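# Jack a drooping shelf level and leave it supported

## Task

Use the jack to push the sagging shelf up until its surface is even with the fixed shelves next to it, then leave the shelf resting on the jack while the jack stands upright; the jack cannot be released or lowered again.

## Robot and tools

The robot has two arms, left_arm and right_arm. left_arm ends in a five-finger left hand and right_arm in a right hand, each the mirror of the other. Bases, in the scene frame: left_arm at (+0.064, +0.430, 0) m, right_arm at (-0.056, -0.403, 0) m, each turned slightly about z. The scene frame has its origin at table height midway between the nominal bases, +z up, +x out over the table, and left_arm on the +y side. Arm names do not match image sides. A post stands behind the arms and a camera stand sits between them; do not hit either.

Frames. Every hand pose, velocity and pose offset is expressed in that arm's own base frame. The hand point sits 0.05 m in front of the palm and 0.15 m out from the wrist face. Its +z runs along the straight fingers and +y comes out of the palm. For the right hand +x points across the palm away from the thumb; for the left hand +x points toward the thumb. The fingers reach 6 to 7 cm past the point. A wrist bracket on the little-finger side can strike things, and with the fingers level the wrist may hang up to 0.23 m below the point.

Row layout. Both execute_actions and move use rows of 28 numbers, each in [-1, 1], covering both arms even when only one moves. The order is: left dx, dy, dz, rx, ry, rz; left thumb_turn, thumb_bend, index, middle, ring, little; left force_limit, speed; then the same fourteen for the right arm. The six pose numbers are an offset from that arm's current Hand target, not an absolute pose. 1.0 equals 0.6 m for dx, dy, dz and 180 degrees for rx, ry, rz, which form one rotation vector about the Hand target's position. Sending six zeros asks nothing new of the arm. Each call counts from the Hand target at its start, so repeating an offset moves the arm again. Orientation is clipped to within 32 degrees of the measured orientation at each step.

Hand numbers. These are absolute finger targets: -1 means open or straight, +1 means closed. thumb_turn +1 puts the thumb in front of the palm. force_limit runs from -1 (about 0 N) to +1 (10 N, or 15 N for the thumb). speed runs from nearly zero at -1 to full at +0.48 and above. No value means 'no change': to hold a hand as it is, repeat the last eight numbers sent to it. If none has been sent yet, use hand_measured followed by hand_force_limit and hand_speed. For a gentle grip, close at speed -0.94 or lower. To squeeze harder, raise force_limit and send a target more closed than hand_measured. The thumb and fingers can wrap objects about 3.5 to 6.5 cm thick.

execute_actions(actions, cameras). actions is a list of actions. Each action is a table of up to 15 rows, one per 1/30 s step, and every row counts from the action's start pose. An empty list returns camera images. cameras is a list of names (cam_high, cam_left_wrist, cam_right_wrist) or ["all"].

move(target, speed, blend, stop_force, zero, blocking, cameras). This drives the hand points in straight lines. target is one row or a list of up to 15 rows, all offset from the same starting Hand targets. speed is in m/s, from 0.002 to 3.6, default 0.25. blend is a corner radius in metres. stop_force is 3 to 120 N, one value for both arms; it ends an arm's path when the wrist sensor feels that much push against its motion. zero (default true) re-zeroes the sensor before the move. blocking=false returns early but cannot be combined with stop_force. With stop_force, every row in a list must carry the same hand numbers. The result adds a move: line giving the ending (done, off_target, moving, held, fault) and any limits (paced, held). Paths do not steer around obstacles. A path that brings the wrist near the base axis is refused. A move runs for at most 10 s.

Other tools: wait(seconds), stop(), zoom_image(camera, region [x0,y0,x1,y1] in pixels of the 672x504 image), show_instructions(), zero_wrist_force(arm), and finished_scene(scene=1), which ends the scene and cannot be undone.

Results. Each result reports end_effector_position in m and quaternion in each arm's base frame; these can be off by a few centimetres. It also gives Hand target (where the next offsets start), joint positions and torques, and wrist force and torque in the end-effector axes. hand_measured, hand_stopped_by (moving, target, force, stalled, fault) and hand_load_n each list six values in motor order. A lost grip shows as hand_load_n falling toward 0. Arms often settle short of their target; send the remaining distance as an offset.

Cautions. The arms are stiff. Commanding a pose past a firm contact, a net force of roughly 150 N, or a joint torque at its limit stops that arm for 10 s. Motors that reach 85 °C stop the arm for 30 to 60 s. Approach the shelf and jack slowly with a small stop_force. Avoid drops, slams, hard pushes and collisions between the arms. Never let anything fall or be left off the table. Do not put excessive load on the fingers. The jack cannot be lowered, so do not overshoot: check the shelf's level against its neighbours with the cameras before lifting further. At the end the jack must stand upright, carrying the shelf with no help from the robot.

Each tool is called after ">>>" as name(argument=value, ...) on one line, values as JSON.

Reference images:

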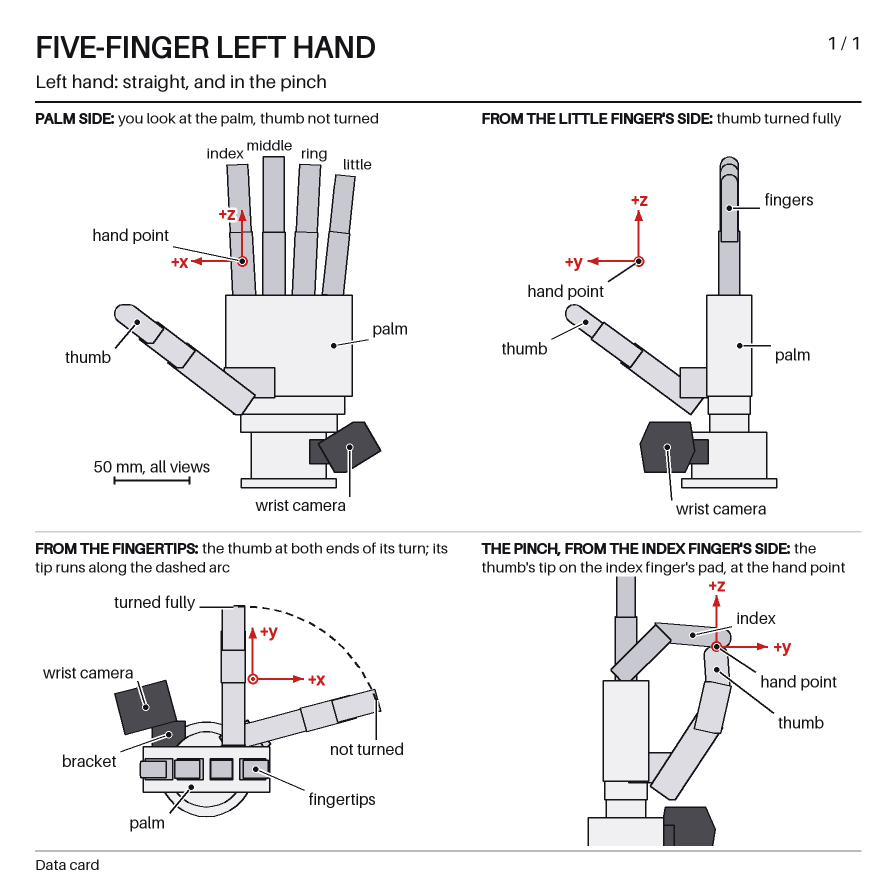

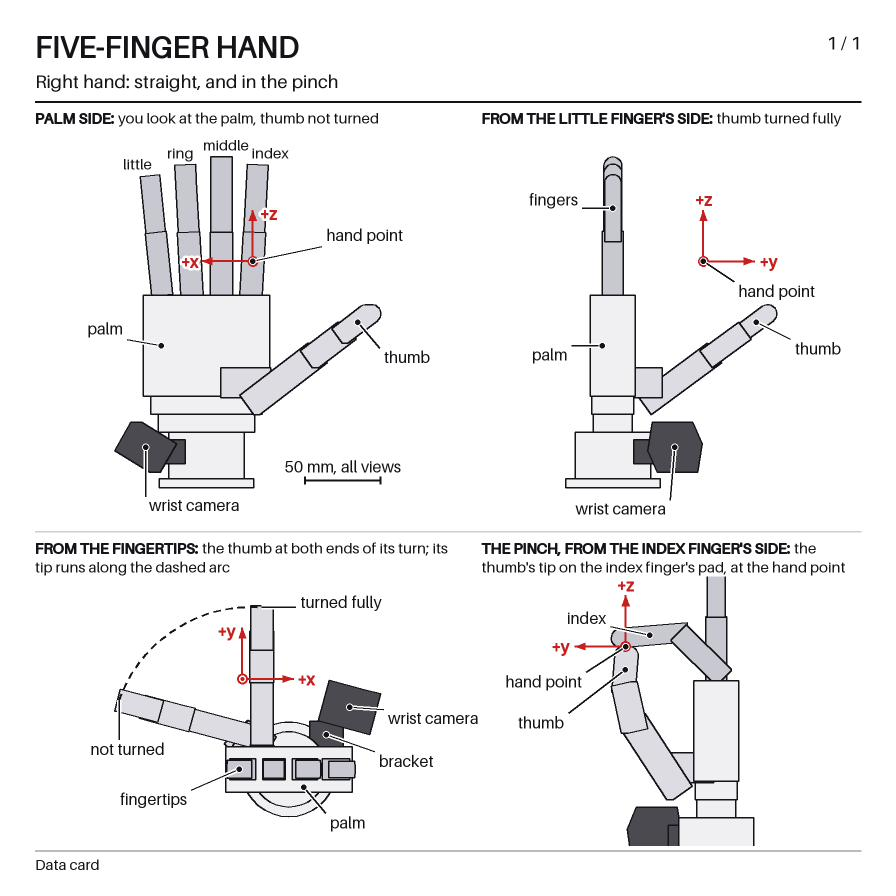

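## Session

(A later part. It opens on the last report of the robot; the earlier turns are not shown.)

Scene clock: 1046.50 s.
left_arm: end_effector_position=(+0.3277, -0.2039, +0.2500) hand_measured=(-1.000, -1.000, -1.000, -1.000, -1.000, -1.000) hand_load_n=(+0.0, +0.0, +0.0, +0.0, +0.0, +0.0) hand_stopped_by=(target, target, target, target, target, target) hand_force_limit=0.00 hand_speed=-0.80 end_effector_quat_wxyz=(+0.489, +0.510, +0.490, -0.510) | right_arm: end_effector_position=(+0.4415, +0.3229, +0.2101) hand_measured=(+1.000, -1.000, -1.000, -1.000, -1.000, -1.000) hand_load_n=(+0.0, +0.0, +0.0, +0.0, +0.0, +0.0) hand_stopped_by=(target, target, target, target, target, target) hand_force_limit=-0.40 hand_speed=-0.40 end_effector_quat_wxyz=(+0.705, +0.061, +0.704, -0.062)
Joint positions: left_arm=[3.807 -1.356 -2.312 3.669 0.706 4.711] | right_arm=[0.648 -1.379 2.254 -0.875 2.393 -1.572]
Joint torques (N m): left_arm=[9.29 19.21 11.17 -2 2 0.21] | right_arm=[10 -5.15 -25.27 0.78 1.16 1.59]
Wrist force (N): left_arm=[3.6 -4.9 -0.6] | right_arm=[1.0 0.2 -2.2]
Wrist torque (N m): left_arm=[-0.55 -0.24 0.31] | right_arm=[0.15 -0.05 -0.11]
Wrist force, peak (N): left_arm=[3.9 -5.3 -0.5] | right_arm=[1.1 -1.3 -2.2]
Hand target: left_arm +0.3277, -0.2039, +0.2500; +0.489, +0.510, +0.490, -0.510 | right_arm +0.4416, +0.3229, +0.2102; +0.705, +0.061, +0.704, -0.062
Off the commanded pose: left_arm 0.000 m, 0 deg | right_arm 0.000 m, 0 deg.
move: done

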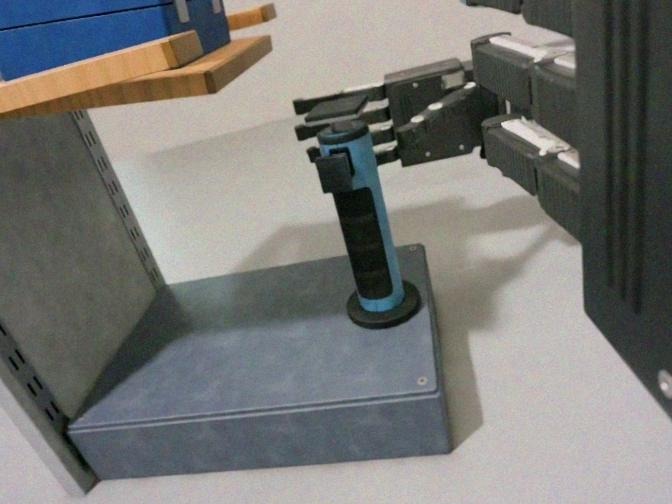

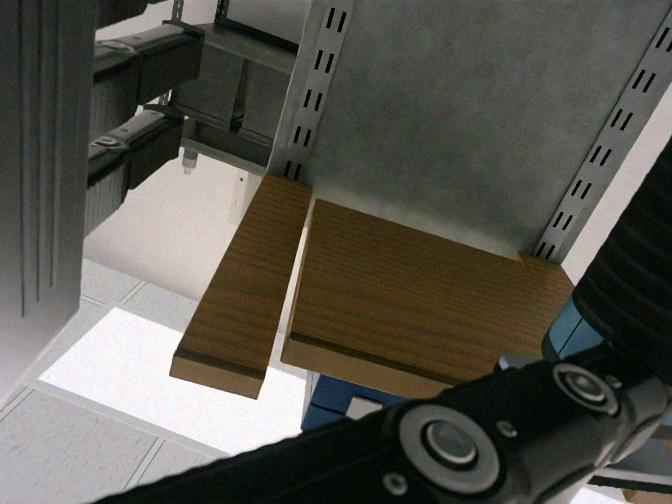

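>>> move(target=[0,0,0,0,0,0,-1,-1,-1,-1,-1,-1,0,-0.8,0.0095,0.092,0,0,0,0,1,-1,-1,-1,-1,-1,-0.4,-0.4], speed=0.05, stop_force=5, cameras=["cam_left_wrist","cam_right_wrist"])

>>> zoom_image(camera="cam_left_wrist", region=[200, 60, 500, 360])

Scene clock: 1109.90 s.
left_arm: end_effector_position=(+0.3277, -0.2039, +0.2500) hand_measured=(-1.000, -1.000, -1.000, -1.000, -1.000, -1.000) hand_load_n=(+0.0, +0.5, +0.0, -0.5, +0.0, +0.0) hand_stopped_by=(target, target, target, target, target, target) hand_force_limit=0.00 hand_speed=-0.80 end_effector_quat_wxyz=(+0.489, +0.510, +0.490, -0.510) | right_arm: end_effector_position=(+0.4473, +0.3781, +0.2102) hand_measured=(+1.000, -1.000, -1.000, -1.000, -1.000, -1.000) hand_load_n=(+0.0, +0.0, +0.0, +0.0, +0.0, +0.0) hand_stopped_by=(target, target, target, target, target, target) hand_force_limit=-0.40 hand_speed=-0.40 end_effector_quat_wxyz=(+0.705, +0.061, +0.704, -0.062)
Joint positions: left_arm=[3.807 -1.356 -2.312 3.669 0.706 4.711] | right_arm=[0.755 -1.277 2.11 -0.834 2.5 -1.572]
Joint torques (N m): left_arm=[9.54 19.28 9.91 -1.73 1.99 0.21] | right_arm=[9.84 -8.83 -26.02 0.94 1.19 1.69]
Wrist force (N): left_arm=[3.7 -5.2 -0.4] | right_arm=[1.2 0.2 -1.9]
Wrist torque (N m): left_arm=[-0.60 -0.24 0.31] | right_arm=[0.14 -0.10 -0.10]
Wrist force, peak (N): left_arm=[4.0 -5.2 -0.5] | right_arm=[1.2 0.4 -2.2]
Hand target: left_arm +0.3277, -0.2039, +0.2500; +0.489, +0.510, +0.490, -0.510 | right_arm +0.4473, +0.3781, +0.2102; +0.705, +0.061, +0.704, -0.062
Off the commanded pose: left_arm 0.000 m, 0 deg | right_arm 0.000 m, 0 deg.
move: done

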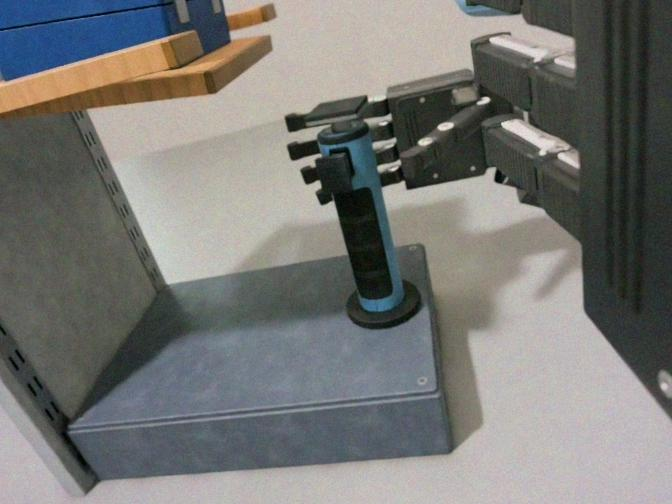

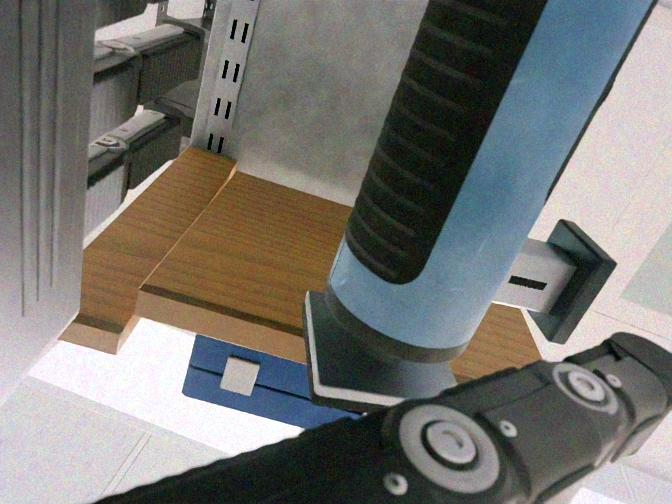

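Scaled by 1.680 from the camera's image (finer frame: 960x720).

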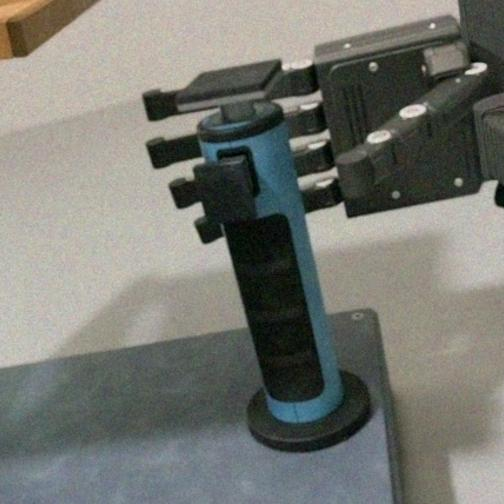

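>>> move(target=[0,0,0,0,0,0,-1,-1,-1,-1,-1,-1,0,-0.8,0.011,0.0624,0,0,0,0,1,-1,-1,-1,-1,-1,-0.4,-0.4], speed=0.04, stop_force=4, cameras=["cam_left_wrist","cam_right_wrist"])

>>> zoom_image(camera="cam_left_wrist", region=[200, 60, 500, 360])

Scene clock: 1130.97 s.
left_arm: end_effector_position=(+0.3277, -0.2039, +0.2500) hand_measured=(-1.000, -1.000, -1.000, -1.000, -1.000, -1.000) hand_load_n=(+0.0, +0.0, +0.0, +0.0, +0.0, +0.0) hand_stopped_by=(target, target, target, target, target, target) hand_force_limit=0.00 hand_speed=-0.80 end_effector_quat_wxyz=(+0.489, +0.510, +0.490, -0.510) | right_arm: end_effector_position=(+0.4539, +0.4156, +0.2102) hand_measured=(+1.000, -1.000, -1.000, -1.000, -1.000, -1.000) hand_load_n=(+0.0, +0.0, +0.0, +0.0, +0.0, +0.5) hand_stopped_by=(target, target, target, target, target, target) hand_force_limit=-0.40 hand_speed=-0.40 end_effector_quat_wxyz=(+0.705, +0.061, +0.704, -0.062)
Joint positions: left_arm=[3.807 -1.356 -2.312 3.669 0.706 4.711] | right_arm=[0.809 -1.207 2.005 -0.799 2.554 -1.572]
Joint torques (N m): left_arm=[10.28 19.41 11.45 -1.69 1.73 0.09] | right_arm=[10.47 -11.5 -27.01 1.01 1.27 1.56]
Wrist force (N): left_arm=[3.8 -5.0 -0.6] | right_arm=[1.1 0.0 -1.9]
Wrist torque (N m): left_arm=[-0.56 -0.27 0.32] | right_arm=[0.10 -0.10 -0.13]
Wrist force, peak (N): left_arm=[3.9 -5.2 -0.8] | right_arm=[1.4 0.1 -2.3]
Hand target: left_arm +0.3277, -0.2039, +0.2500; +0.489, +0.510, +0.490, -0.510 | right_arm +0.4539, +0.4156, +0.2102; +0.705, +0.061, +0.704, -0.062
Off the commanded pose: left_arm 0.000 m, 0 deg | right_arm 0.000 m, 0 deg.
move: done

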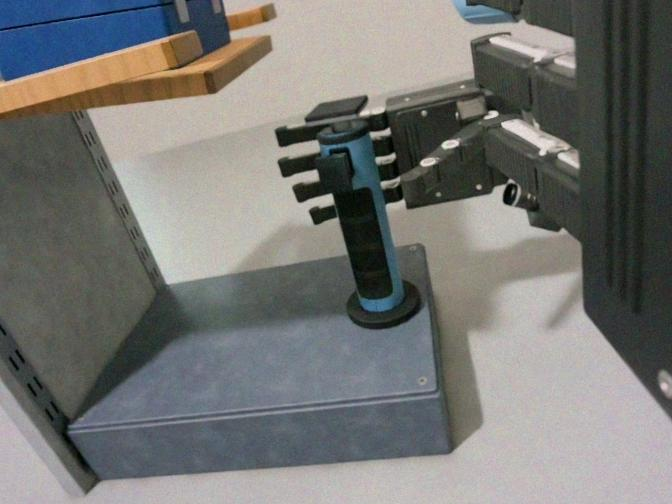

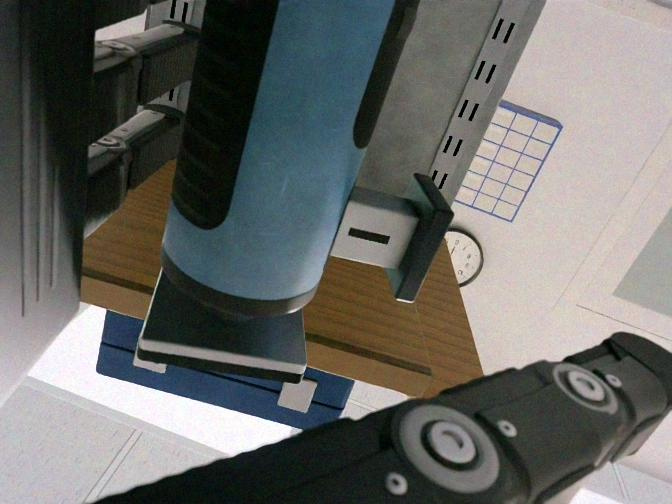

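Scaled by 1.680 from the camera's image (finer frame: 960x720).

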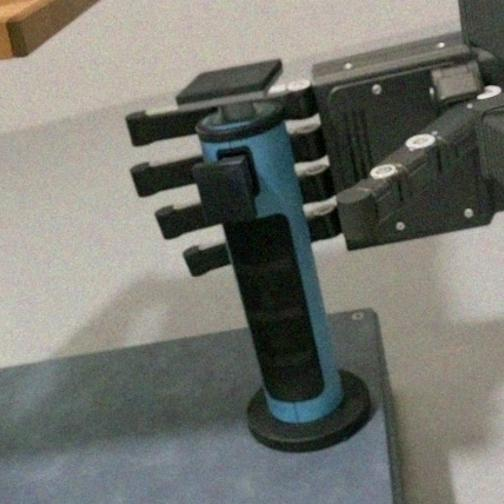

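>>> move(target=[[0,0,0,0,0,0,-1,-1,-1,-1,-1,-1,0,-0.8,0.0085,-0.0107,0,0,0,-0.1,1,-1,-1,-1,-1,-1,-0.4,-0.4],[0,0,0,0,0,0,-1,-1,-1,-1,-1,-1,0,-0.8,0.0380,-0.0263,0,0,0,-0.1,1,-1,-1,-1,-1,-1,-0.4,-0.4],[0,0,0,0,0,0,-1,-1,-1,-1,-1,-1,0,-0.8,0.0442,-0.0147,0,0,0,-0.1,1,-1,-1,-1,-1,-1,-0.4,-0.4]], speed=0.04, cameras=["cam_left_wrist","cam_right_wrist"])

>>> zoom_image(camera="cam_left_wrist", region=[200, 60, 500, 360])

Scene clock: 1161.67 s.
left_arm: end_effector_position=(+0.3277, -0.2039, +0.2500) hand_measured=(-1.000, -1.000, -1.000, -1.000, -1.000, -1.000) hand_load_n=(+0.0, +0.0, +0.0, +0.0, +0.0, +0.0) hand_stopped_by=(target, target, target, target, target, target) hand_force_limit=0.00 hand_speed=-0.80 end_effector_quat_wxyz=(+0.489, +0.510, +0.490, -0.510) | right_arm: end_effector_position=(+0.4804, +0.4067, +0.2102) hand_measured=(+1.000, -1.000, -1.000, -1.000, -1.000, -1.000) hand_load_n=(+0.0, +0.0, +0.0, +0.0, +0.0, +0.0) hand_stopped_by=(target, target, target, target, target, target) hand_force_limit=-0.40 hand_speed=-0.40 end_effector_quat_wxyz=(+0.686, +0.171, +0.686, -0.171)
Joint positions: left_arm=[3.807 -1.356 -2.312 3.669 0.706 4.711] | right_arm=[0.858 -1.058 1.763 -0.707 2.917 -1.573]
Joint torques (N m): left_arm=[9.58 18.94 11.44 -1.7 1.77 0.01] | right_arm=[6.54 -16.48 -28.05 1.21 0.94 1.64]
Wrist force (N): left_arm=[3.7 -5.1 -0.9] | right_arm=[1.0 0.5 -1.7]
Wrist torque (N m): left_arm=[-0.57 -0.26 0.31] | right_arm=[0.16 -0.08 -0.13]
Wrist force, peak (N): left_arm=[3.9 -5.3 -0.5] | right_arm=[0.8 0.6 -3.0]
Hand target: left_arm +0.3277, -0.2039, +0.2500; +0.489, +0.510, +0.490, -0.510 | right_arm +0.4804, +0.4067, +0.2102; +0.686, +0.171, +0.686, -0.171
Off the commanded pose: left_arm 0.000 m, 0 deg | right_arm 0.000 m, 0 deg.
move: done

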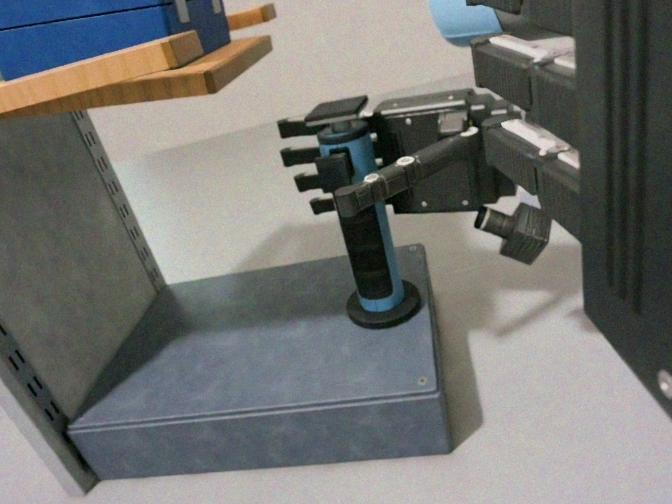

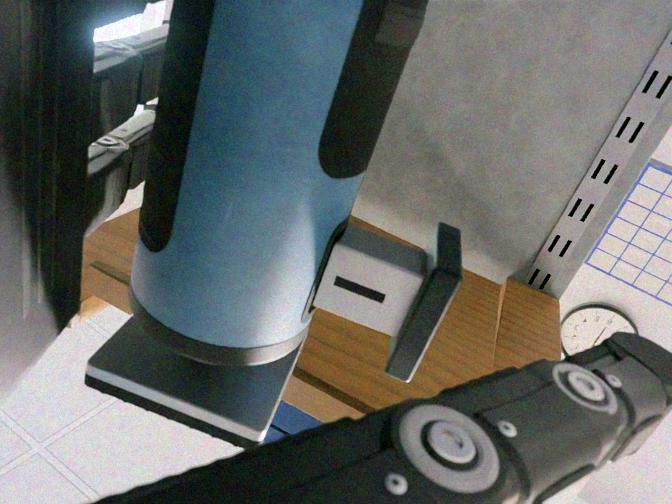

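Scaled by 1.680 from the camera's image (finer frame: 960x720).

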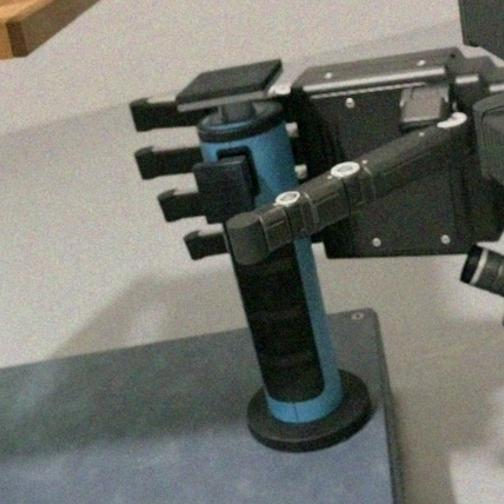

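>>> zoom_image(camera="cam_right_wrist", region=[280, 180, 532, 432])

Scaled by 2.000 from the camera's image (finer frame: 960x720).

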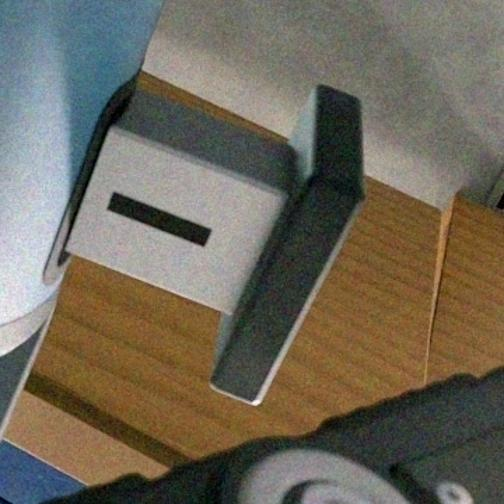

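>>> move(target=[[0,0,0,0,0,0,-1,-1,-1,-1,-1,-1,0,-0.8,0,0,-0.0367,0,0,0,1,-1,-1,-1,-1,-1,-0.4,-0.4],[0,0,0,0,0,0,-1,-1,-1,-1,-1,-1,0,-0.8,0.0460,-0.0225,-0.0367,0,0,0,1,-1,-1,-1,-1,-1,-0.4,-0.4]], speed=0.04, stop_force=4, cameras=["cam_left_wrist","cam_right_wrist"])

>>> zoom_image(camera="cam_left_wrist", region=[200, 60, 500, 360])

Scene clock: 1220.70 s.
left_arm: end_effector_position=(+0.3277, -0.2039, +0.2500) hand_measured=(-1.000, -1.000, -1.000, -1.000, -1.000, -1.000) hand_load_n=(+0.0, +0.0, +0.0, +0.0, +0.0, +0.0) hand_stopped_by=(target, target, target, target, target, target) hand_force_limit=0.00 hand_speed=-0.80 end_effector_quat_wxyz=(+0.489, +0.510, +0.490, -0.510) | right_arm: end_effector_position=(+0.5080, +0.3932, +0.1881) hand_measured=(+1.000, -1.000, -1.000, -1.000, -1.000, -1.000) hand_load_n=(+0.0, +0.0, +0.0, +0.0, +0.0, +0.0) hand_stopped_by=(target, target, target, target, target, target) hand_force_limit=-0.40 hand_speed=-0.40 end_effector_quat_wxyz=(+0.686, +0.171, +0.686, -0.171)
Joint positions: left_arm=[3.807 -1.356 -2.312 3.669 0.706 4.711] | right_arm=[0.8 -1.021 1.774 -0.754 2.859 -1.573]
Joint torques (N m): left_arm=[10.18 19.08 10.84 -1.52 1.94 0.01] | right_arm=[-8.34 -17.58 -27.5 1.42 -1.43 1.62]
Wrist force (N): left_arm=[3.8 -5.1 -0.7] | right_arm=[0.8 0.3 -2.0]
Wrist torque (N m): left_arm=[-0.57 -0.27 0.31] | right_arm=[0.14 -0.05 -0.14]
Wrist force, peak (N): left_arm=[4.0 -5.2 -0.5] | right_arm=[0.5 0.3 -2.8]
Hand target: left_arm +0.3277, -0.2039, +0.2500; +0.489, +0.510, +0.490, -0.510 | right_arm +0.5080, +0.3932, +0.1881; +0.686, +0.171, +0.686, -0.171
Off the commanded pose: left_arm 0.000 m, 0 deg | right_arm 0.000 m, 0 deg.
move: done

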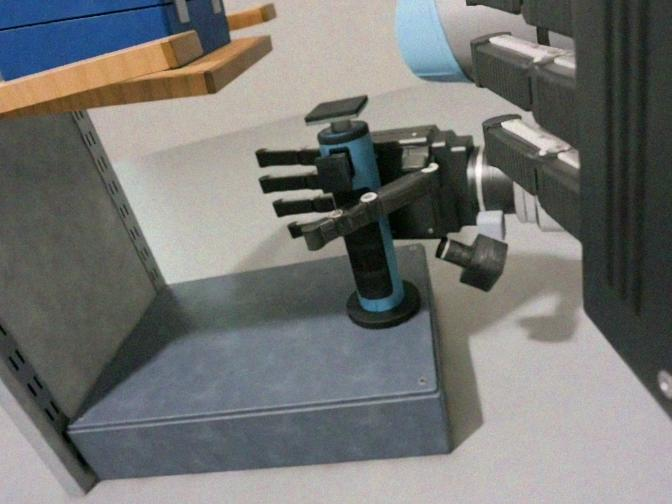

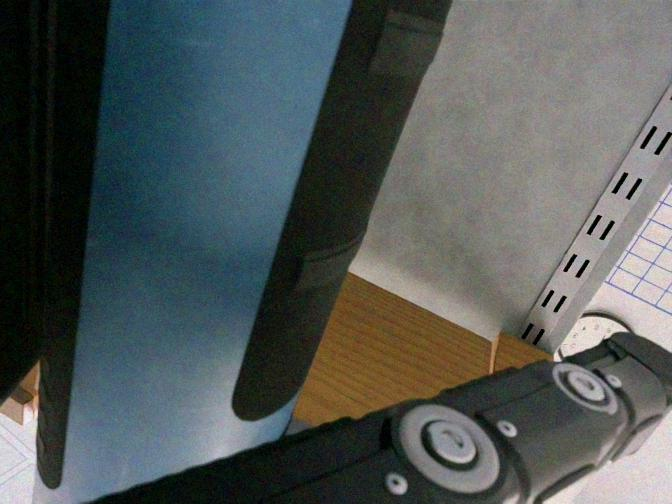

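Scaled by 1.680 from the camera's image (finer frame: 960x720).

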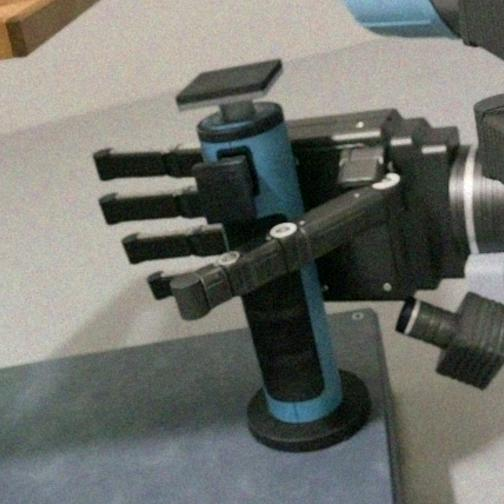

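>>> move(target=[[0,0,0,0,0,0,-1,-1,-1,-1,-1,-1,0,-0.8,0,0,0,0,0,0,1,-1,-1,0.4,0.4,0.4,-0.8,-0.5],[0,0,0,0,0,0,-1,-1,-1,-1,-1,-1,0,-0.8,0,0,0,0,0,0,1,-1,-1,0.95,0.95,0.95,-0.7,-0.85]], cameras=["cam_left_wrist","cam_right_wrist"])

>>> zoom_image(camera="cam_left_wrist", region=[200, 60, 500, 360])

Scene clock: 1232.40 s.
left_arm: end_effector_position=(+0.3277, -0.2039, +0.2500) hand_measured=(-1.000, -1.000, -1.000, -1.000, -1.000, -1.000) hand_load_n=(+0.0, +0.0, +0.0, +0.0, +0.0, +0.0) hand_stopped_by=(target, target, target, target, target, target) hand_force_limit=0.00 hand_speed=-0.80 end_effector_quat_wxyz=(+0.489, +0.510, +0.490, -0.510) | right_arm: end_effector_position=(+0.5080, +0.3932, +0.1881) hand_measured=(+1.000, -1.000, -1.000, +0.828, +0.788, +0.704) hand_load_n=(+0.0, +0.0, +0.0, +2.5, +0.0, +0.0) hand_stopped_by=(target, target, target, force, force, force) hand_force_limit=-0.70 hand_speed=-0.85 end_effector_quat_wxyz=(+0.686, +0.171, +0.686, -0.171)
Joint positions: left_arm=[3.807 -1.356 -2.312 3.669 0.706 4.711] | right_arm=[0.8 -1.021 1.774 -0.754 2.859 -1.573]
Joint torques (N m): left_arm=[9.92 18.19 12.95 -1.39 1.95 -0.25] | right_arm=[-2.94 -17.44 -25.1 0.78 0.61 1.62]
Wrist force (N): left_arm=[3.7 -5.0 -0.7] | right_arm=[-0.5 0.5 -1.0]
Wrist torque (N m): left_arm=[-0.55 -0.26 0.31] | right_arm=[0.12 -0.04 -0.09]
Wrist force, peak (N): left_arm=[3.9 -5.3 -0.5] | right_arm=[1.2 0.2 -2.3]
Hand target: left_arm +0.3277, -0.2039, +0.2500; +0.489, +0.510, +0.490, -0.510 | right_arm +0.5080, +0.3932, +0.1881; +0.686, +0.171, +0.686, -0.171
Off the commanded pose: left_arm 0.000 m, 0 deg | right_arm 0.000 m, 0 deg.
move: done

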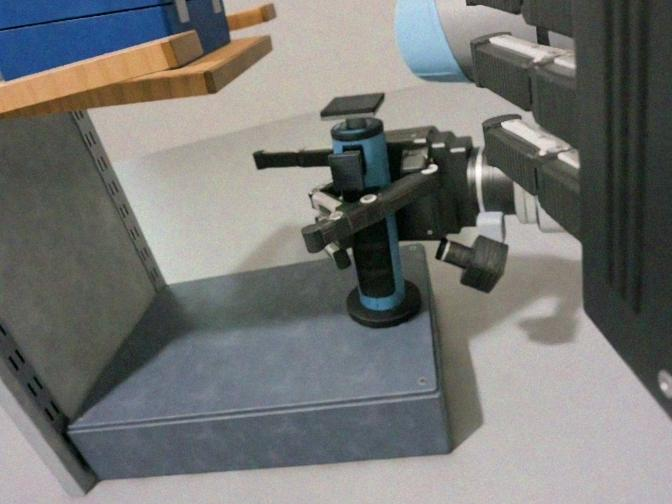

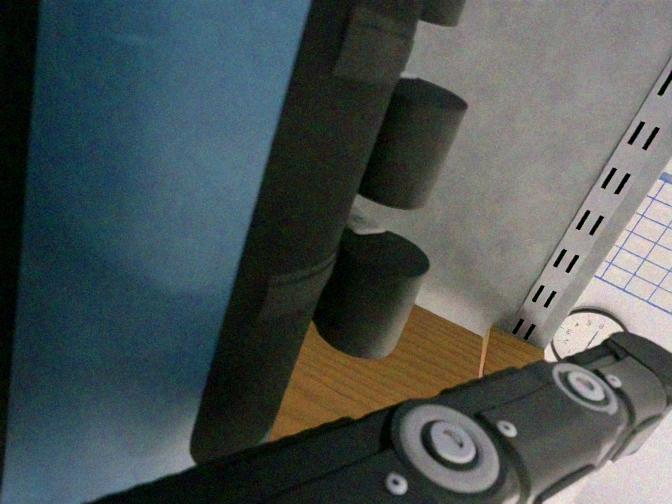

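Scaled by 1.680 from the camera's image (finer frame: 960x720).

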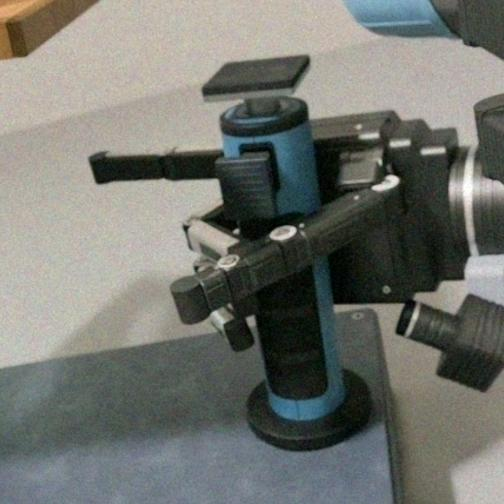

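>>> move(target=[[0,0,0,0,0,0,-1,-1,-1,-1,-1,-1,0,-0.8,0.0125,-0.0067,0,0,0,0,1,-1,-1,0.95,0.95,0.95,-0.7,-0.85],[0,0,0,0,0,0,-1,-1,-1,-1,-1,-1,0,-0.8,0.0125,-0.0067,0,0,0,0,1,-1,-1,0.92,0.92,0.92,-0.5,-0.85]], speed=0.02, cameras=["cam_left_wrist"])

>>> zoom_image(camera="cam_left_wrist", region=[200, 60, 500, 360])

Scene clock: 1240.83 s.
left_arm: end_effector_position=(+0.3277, -0.2039, +0.2500) hand_measured=(-1.000, -1.000, -1.000, -1.000, -1.000, -1.000) hand_load_n=(+0.0, +0.0, +0.0, +0.0, +0.0, +0.0) hand_stopped_by=(target, target, target, target, target, target) hand_force_limit=0.00 hand_speed=-0.80 end_effector_quat_wxyz=(+0.489, +0.510, +0.490, -0.510) | right_arm: end_effector_position=(+0.5155, +0.3892, +0.1881) hand_measured=(+1.000, -1.000, -1.000, +0.868, +0.868, +0.920) hand_load_n=(+0.0, +0.0, +0.0, +0.0, +0.0, +1.0) hand_stopped_by=(target, target, target, force, force, target) hand_force_limit=-0.50 hand_speed=-0.85 end_effector_quat_wxyz=(+0.686, +0.171, +0.686, -0.171)
Joint positions: left_arm=[3.807 -1.356 -2.312 3.669 0.706 4.711] | right_arm=[0.784 -1.021 1.773 -0.754 2.843 -1.573]
Joint torques (N m): left_arm=[10.16 17.45 12.16 -1.37 1.88 -0.08] | right_arm=[-4.15 -17.58 -19.43 1.18 -1.37 1.66]
Wrist force (N): left_arm=[3.8 -4.8 -0.3] | right_arm=[0.8 -0.5 -1.0]
Wrist torque (N m): left_arm=[-0.55 -0.26 0.30] | right_arm=[0.03 -0.15 -0.13]
Wrist force, peak (N): left_arm=[3.8 -5.2 -0.6] | right_arm=[2.8 0.5 -1.9]
Hand target: left_arm +0.3277, -0.2039, +0.2500; +0.489, +0.510, +0.490, -0.510 | right_arm +0.5155, +0.3892, +0.1881; +0.686, +0.171, +0.686, -0.171
Off the commanded pose: left_arm 0.000 m, 0 deg | right_arm 0.000 m, 0 deg.
move: done

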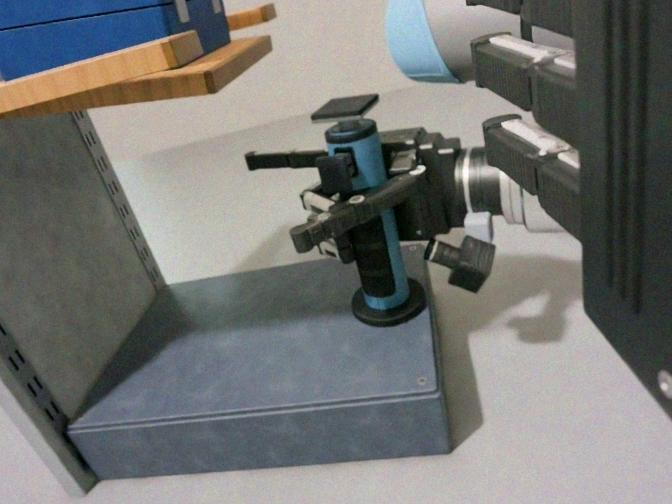

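Scaled by 1.680 from the camera's image (finer frame: 960x720).

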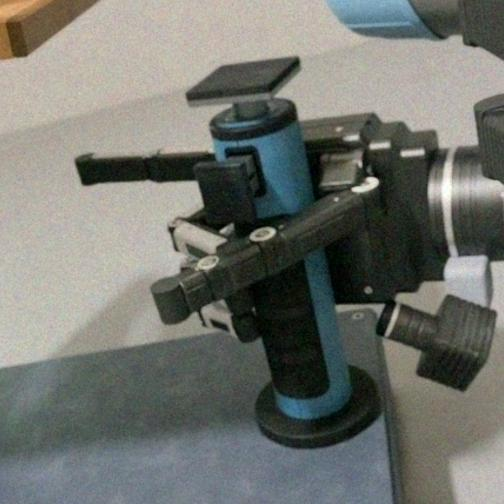

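>>> move(target=[0,0,0,0,0,0,-1,-1,-1,-1,-1,-1,0,-0.8,0,0,0.01,0,0,0,1,-1,-1,0.97,0.97,0.97,-0.3,-0.85], speed=0.02, cameras=["cam_left_wrist"])

>>> zoom_image(camera="cam_left_wrist", region=[200, 60, 500, 360])

Scene clock: 1247.63 s.
left_arm: end_effector_position=(+0.3277, -0.2039, +0.2500) hand_measured=(-1.000, -1.000, -1.000, -1.000, -1.000, -1.000) hand_load_n=(+0.0, +0.0, +0.0, +0.0, +0.0, +0.0) hand_stopped_by=(target, target, target, target, target, target) hand_force_limit=0.00 hand_speed=-0.80 end_effector_quat_wxyz=(+0.489, +0.510, +0.490, -0.510) | right_arm: end_effector_position=(+0.5155, +0.3892, +0.1941) hand_measured=(+1.000, -1.000, -1.000, +0.934, +0.936, +0.970) hand_load_n=(+0.0, +0.0, +0.0, +6.5, +6.0, +2.5) hand_stopped_by=(target, target, target, force, force, target) hand_force_limit=-0.30 hand_speed=-0.85 end_effector_quat_wxyz=(+0.686, +0.171, +0.686, -0.171)
Joint positions: left_arm=[3.807 -1.356 -2.312 3.669 0.706 4.711] | right_arm=[0.784 -1.031 1.769 -0.741 2.843 -1.573]
Joint torques (N m): left_arm=[9.26 16.89 13.08 -1.44 1.94 -0.11] | right_arm=[5.26 -69.36 -29.39 1.07 -1.06 1.57]
Wrist force (N): left_arm=[3.6 -4.9 -0.6] | right_arm=[5.3 0.4 -2.1]
Wrist torque (N m): left_arm=[-0.54 -0.24 0.30] | right_arm=[0.16 -0.43 -0.01]
Wrist force, peak (N): left_arm=[3.9 -5.2 -0.8] | right_arm=[5.8 0.2 -2.3]
Hand target: left_arm +0.3277, -0.2039, +0.2500; +0.489, +0.510, +0.490, -0.510 | right_arm +0.5155, +0.3892, +0.1941; +0.686, +0.171, +0.686, -0.171
Off the commanded pose: left_arm 0.000 m, 0 deg | right_arm 0.000 m, 0 deg.
move: done

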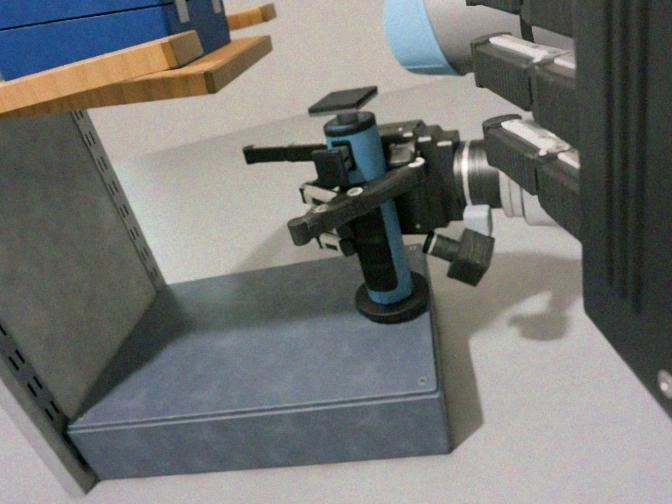

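Scaled by 1.680 from the camera's image (finer frame: 960x720).

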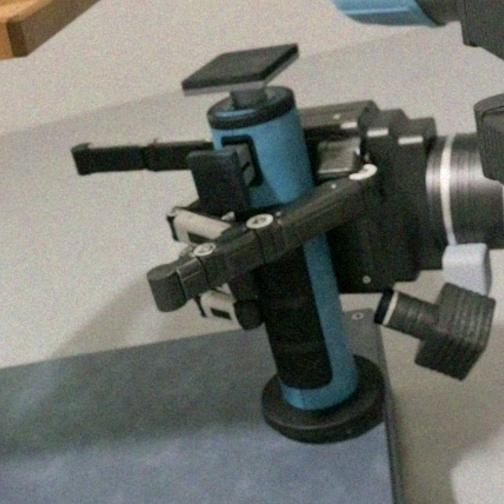

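>>> move(target=[0,0,0,0,0,0,-1,-1,-1,-1,-1,-1,0,-0.8,0.155,-0.005,0,0,0,0,1,-1,-1,0.97,0.97,0.97,-0.3,-0.85], speed=0.04, cameras=["all"])

>>> zoom_image(camera="cam_left_wrist", region=[120, 20, 420, 320])

Scene clock: 1262.33 s.
left_arm: end_effector_position=(+0.3277, -0.2039, +0.2500) hand_measured=(-1.000, -1.000, -1.000, -1.000, -1.000, -1.000) hand_load_n=(+0.0, +0.0, +0.0, +0.0, +0.0, +0.0) hand_stopped_by=(target, target, target, target, target, target) hand_force_limit=0.00 hand_speed=-0.80 end_effector_quat_wxyz=(+0.489, +0.510, +0.490, -0.510) | right_arm: end_effector_position=(+0.6084, +0.3862, +0.1941) hand_measured=(+1.000, -1.000, -1.000, +0.934, +0.936, +0.970) hand_load_n=(+0.0, +0.0, +0.0, +6.5, +6.0, +2.5) hand_stopped_by=(target, target, target, force, force, target) hand_force_limit=-0.30 hand_speed=-0.85 end_effector_quat_wxyz=(+0.686, +0.171, +0.686, -0.171)
Joint positions: left_arm=[3.807 -1.356 -2.312 3.669 0.706 4.711] | right_arm=[0.664 -0.937 1.602 -0.666 2.723 -1.572]
Joint torques (N m): left_arm=[8.81 17.29 12.47 -1.51 1.92 -0.28] | right_arm=[-8.63 -22.76 -31.06 0.89 -1.35 1.68]
Wrist force (N): left_arm=[4.1 -5.1 -0.5] | right_arm=[5.4 0.3 -1.5]
Wrist torque (N m): left_arm=[-0.59 -0.32 0.33] | right_arm=[0.14 -0.45 0.00]
Wrist force, peak (N): left_arm=[4.1 -5.1 -0.5] | right_arm=[5.9 0.2 -2.5]
Hand target: left_arm +0.3277, -0.2039, +0.2500; +0.489, +0.510, +0.490, -0.510 | right_arm +0.6085, +0.3862, +0.1941; +0.686, +0.171, +0.686, -0.171
Off the commanded pose: left_arm 0.000 m, 0 deg | right_arm 0.000 m, 0 deg.
move: done

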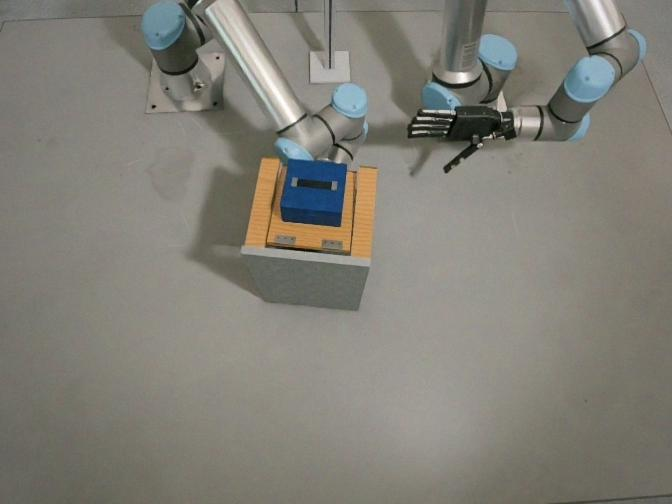

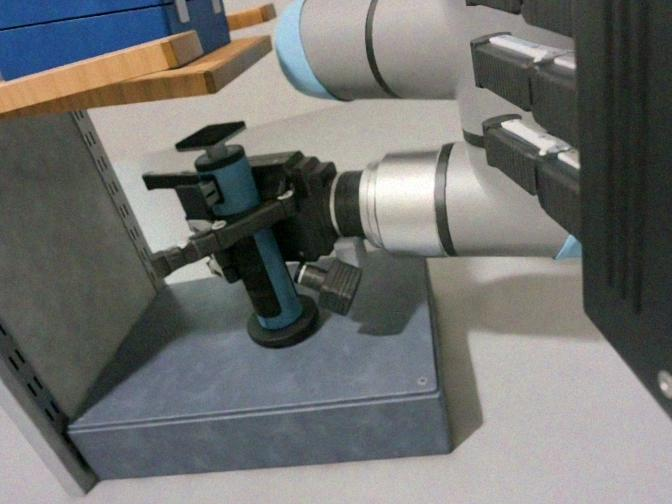

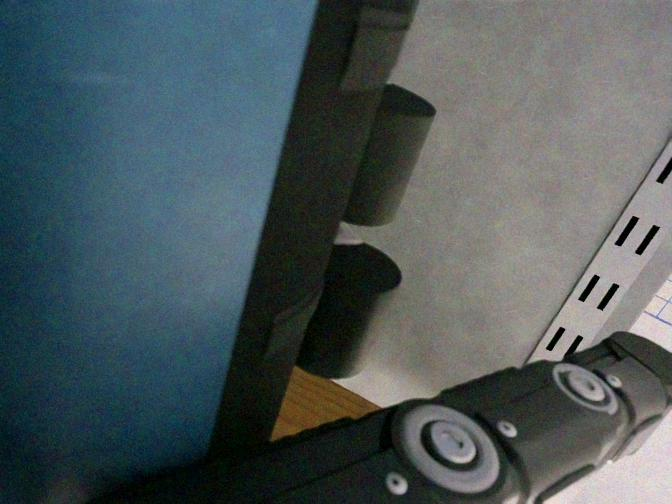

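Scaled by 1.680 from the camera's image (finer frame: 960x720).

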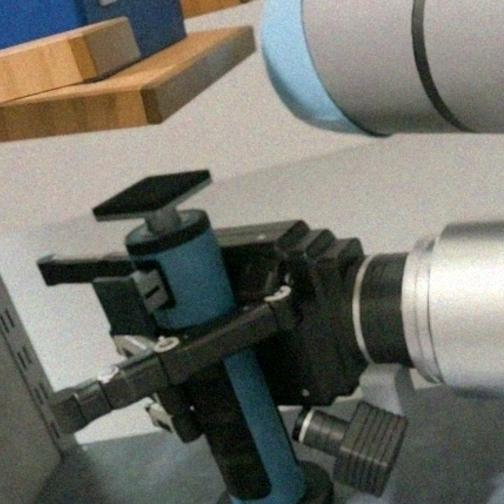

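>>> move(target=[0,0,0,0,0,0,-1,-1,-1,-1,-1,-1,0,-0.8,0,0,-0.025,0,0,0,1,-1,-1,0.97,0.97,0.97,-0.3,-0.85], speed=0.01, stop_force=3, cameras=["cam_left_wrist"])

>>> zoom_image(camera="cam_left_wrist", region=[120, 80, 420, 380])

Scene clock: 1275.23 s.
left_arm: end_effector_position=(+0.3277, -0.2039, +0.2500) hand_measured=(-1.000, -1.000, -1.000, -1.000, -1.000, -1.000) hand_load_n=(+0.0, +0.0, +0.0, +0.0, +0.0, +0.0) hand_stopped_by=(target, target, target, target, target, target) hand_force_limit=0.00 hand_speed=-0.80 end_effector_quat_wxyz=(+0.489, +0.510, +0.490, -0.510) | right_arm: end_effector_position=(+0.6085, +0.3862, +0.1901) hand_measured=(+1.000, -1.000, -1.000, +0.934, +0.936, +0.970) hand_load_n=(+0.0, +0.0, +0.0, +6.5, +6.0, +2.5) hand_stopped_by=(target, target, target, force, force, target) hand_force_limit=-0.30 hand_speed=-0.85 end_effector_quat_wxyz=(+0.686, +0.171, +0.686, -0.171)
Joint positions: left_arm=[3.807 -1.356 -2.312 3.669 0.706 4.711] | right_arm=[0.664 -0.931 1.604 -0.674 2.723 -1.572]
Joint torques (N m): left_arm=[7.36 16.73 13.73 -1.57 1.87 -0.48] | right_arm=[-7.76 -73.15 -23.43 0.79 -1.1 1.28]
Wrist force (N): left_arm=[3.8 -5.1 -0.5] | right_arm=[2.4 0.0 -2.0]
Wrist torque (N m): left_arm=[-0.59 -0.28 0.32] | right_arm=[0.18 -0.29 -0.07]
Wrist force, peak (N): left_arm=[4.0 -5.2 -0.5] | right_arm=[5.9 0.4 -1.8]
Hand target: left_arm +0.3277, -0.2039, +0.2500; +0.489, +0.510, +0.490, -0.510 | right_arm +0.6085, +0.3862, +0.1901; +0.686, +0.171, +0.686, -0.171 (not the last commanded pose)
Off the commanded pose: left_arm 0.000 m, 0 deg | right_arm 0.011 m, 0 deg.
move: contact (right_arm)

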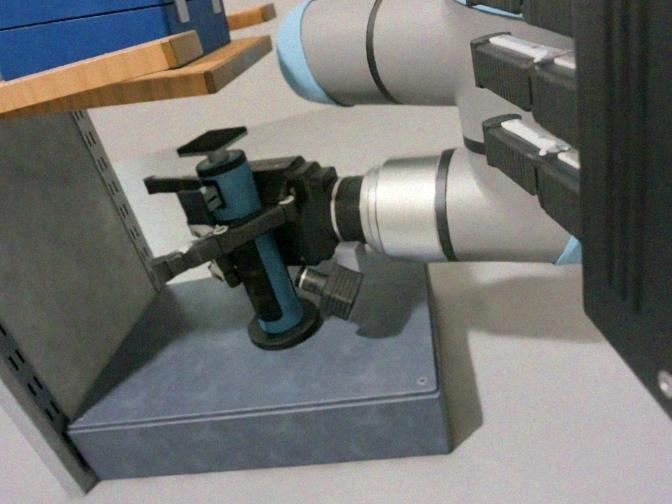

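Scaled by 1.680 from the camera's image (finer frame: 960x720).

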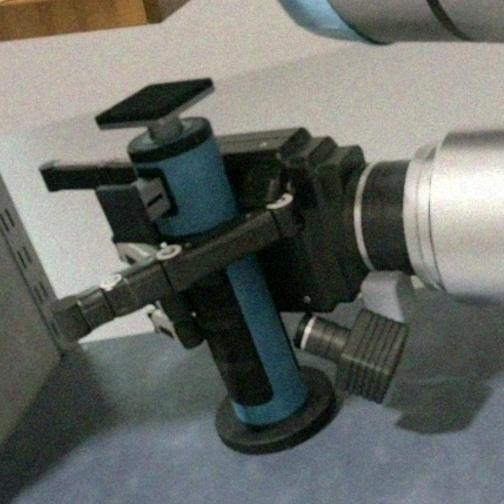

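>>> move(target=[[0,0,0,0,0,0,-1,-1,-1,-1,-1,-1,0,-0.8,0,0,0,0,0,0,1,-1,-1,0.5,0.5,0.5,-0.3,-0.85],[0,0,0,0,0,0,-1,-1,-1,-1,-1,-1,0,-0.8,0,0,0,0,0,0,1,-1,-1,-1,-1,-1,-0.3,-0.5],[0,0,0,0,0,0,-1,-1,-1,-1,-1,-1,0,-0.8,-0.0031,-0.0059,0,0,0,0,1,-1,-1,-1,-1,-1,-0.3,-0.5],[0,0,0,0,0,0,-1,-1,-1,-1,-1,-1,0,-0.8,-0.0546,0.0215,0,0,0,0,1,-1,-1,-1,-1,-1,-0.3,-0.5]], speed=0.04, cameras=["cam_left_wrist","cam_right_wrist"])

>>> zoom_image(camera="cam_left_wrist", region=[120, 80, 420, 380])

Scene clock: 1300.23 s.
left_arm: end_effector_position=(+0.3277, -0.2039, +0.2500) hand_measured=(-1.000, -1.000, -1.000, -1.000, -1.000, -1.000) hand_load_n=(+0.0, +0.0, -0.5, -0.5, +0.0, +0.0) hand_stopped_by=(target, target, target, target, target, target) hand_force_limit=0.00 hand_speed=-0.80 end_effector_quat_wxyz=(+0.489, +0.510, +0.490, -0.510) | right_arm: end_effector_position=(+0.5758, +0.3991, +0.1901) hand_measured=(+1.000, -1.000, -1.000, -1.000, -1.000, -1.000) hand_load_n=(+0.0, +0.0, +0.0, +0.0, +0.0, -0.5) hand_stopped_by=(target, target, target, target, target, target) hand_force_limit=-0.30 hand_speed=-0.50 end_effector_quat_wxyz=(+0.686, +0.171, +0.686, -0.171)
Joint positions: left_arm=[3.807 -1.356 -2.312 3.669 0.706 4.711] | right_arm=[0.719 -0.948 1.636 -0.689 2.779 -1.572]
Joint torques (N m): left_arm=[8.14 16.16 12.63 -1.16 2.07 -0.46] | right_arm=[10.03 -71.38 -4.09 -2.66 1.32 -1.81]
Wrist force (N): left_arm=[3.6 -4.9 -0.8] | right_arm=[1.6 0.3 -2.0]
Wrist torque (N m): left_arm=[-0.54 -0.24 0.30] | right_arm=[0.16 -0.16 -0.07]
Wrist force, peak (N): left_arm=[3.8 -5.3 -0.7] | right_arm=[2.3 -0.7 -3.0]
Hand target: left_arm +0.3277, -0.2039, +0.2500; +0.489, +0.510, +0.490, -0.510 | right_arm +0.5757, +0.3991, +0.1901; +0.686, +0.171, +0.686, -0.171
Off the commanded pose: left_arm 0.000 m, 0 deg | right_arm 0.000 m, 0 deg.
move: done

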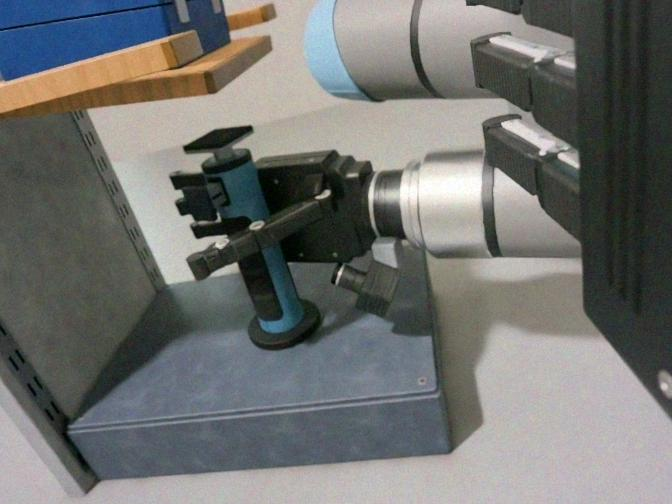

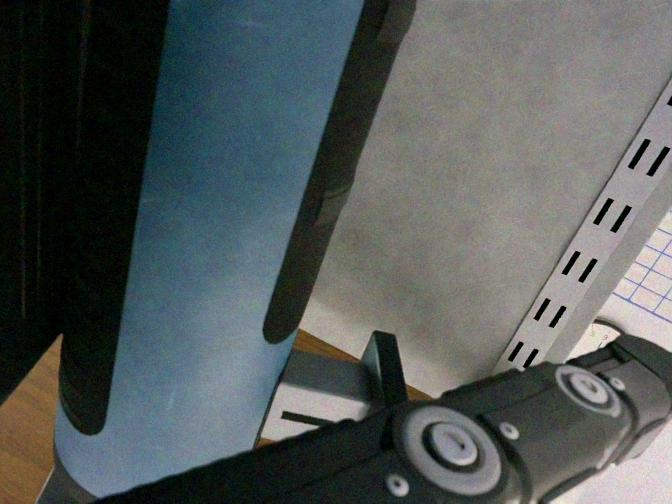

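Scaled by 1.680 from the camera's image (finer frame: 960x720).

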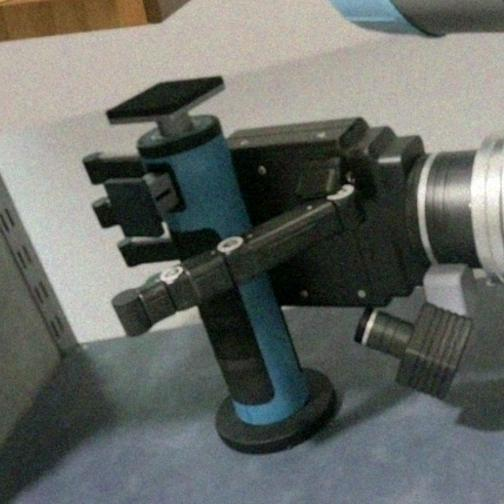

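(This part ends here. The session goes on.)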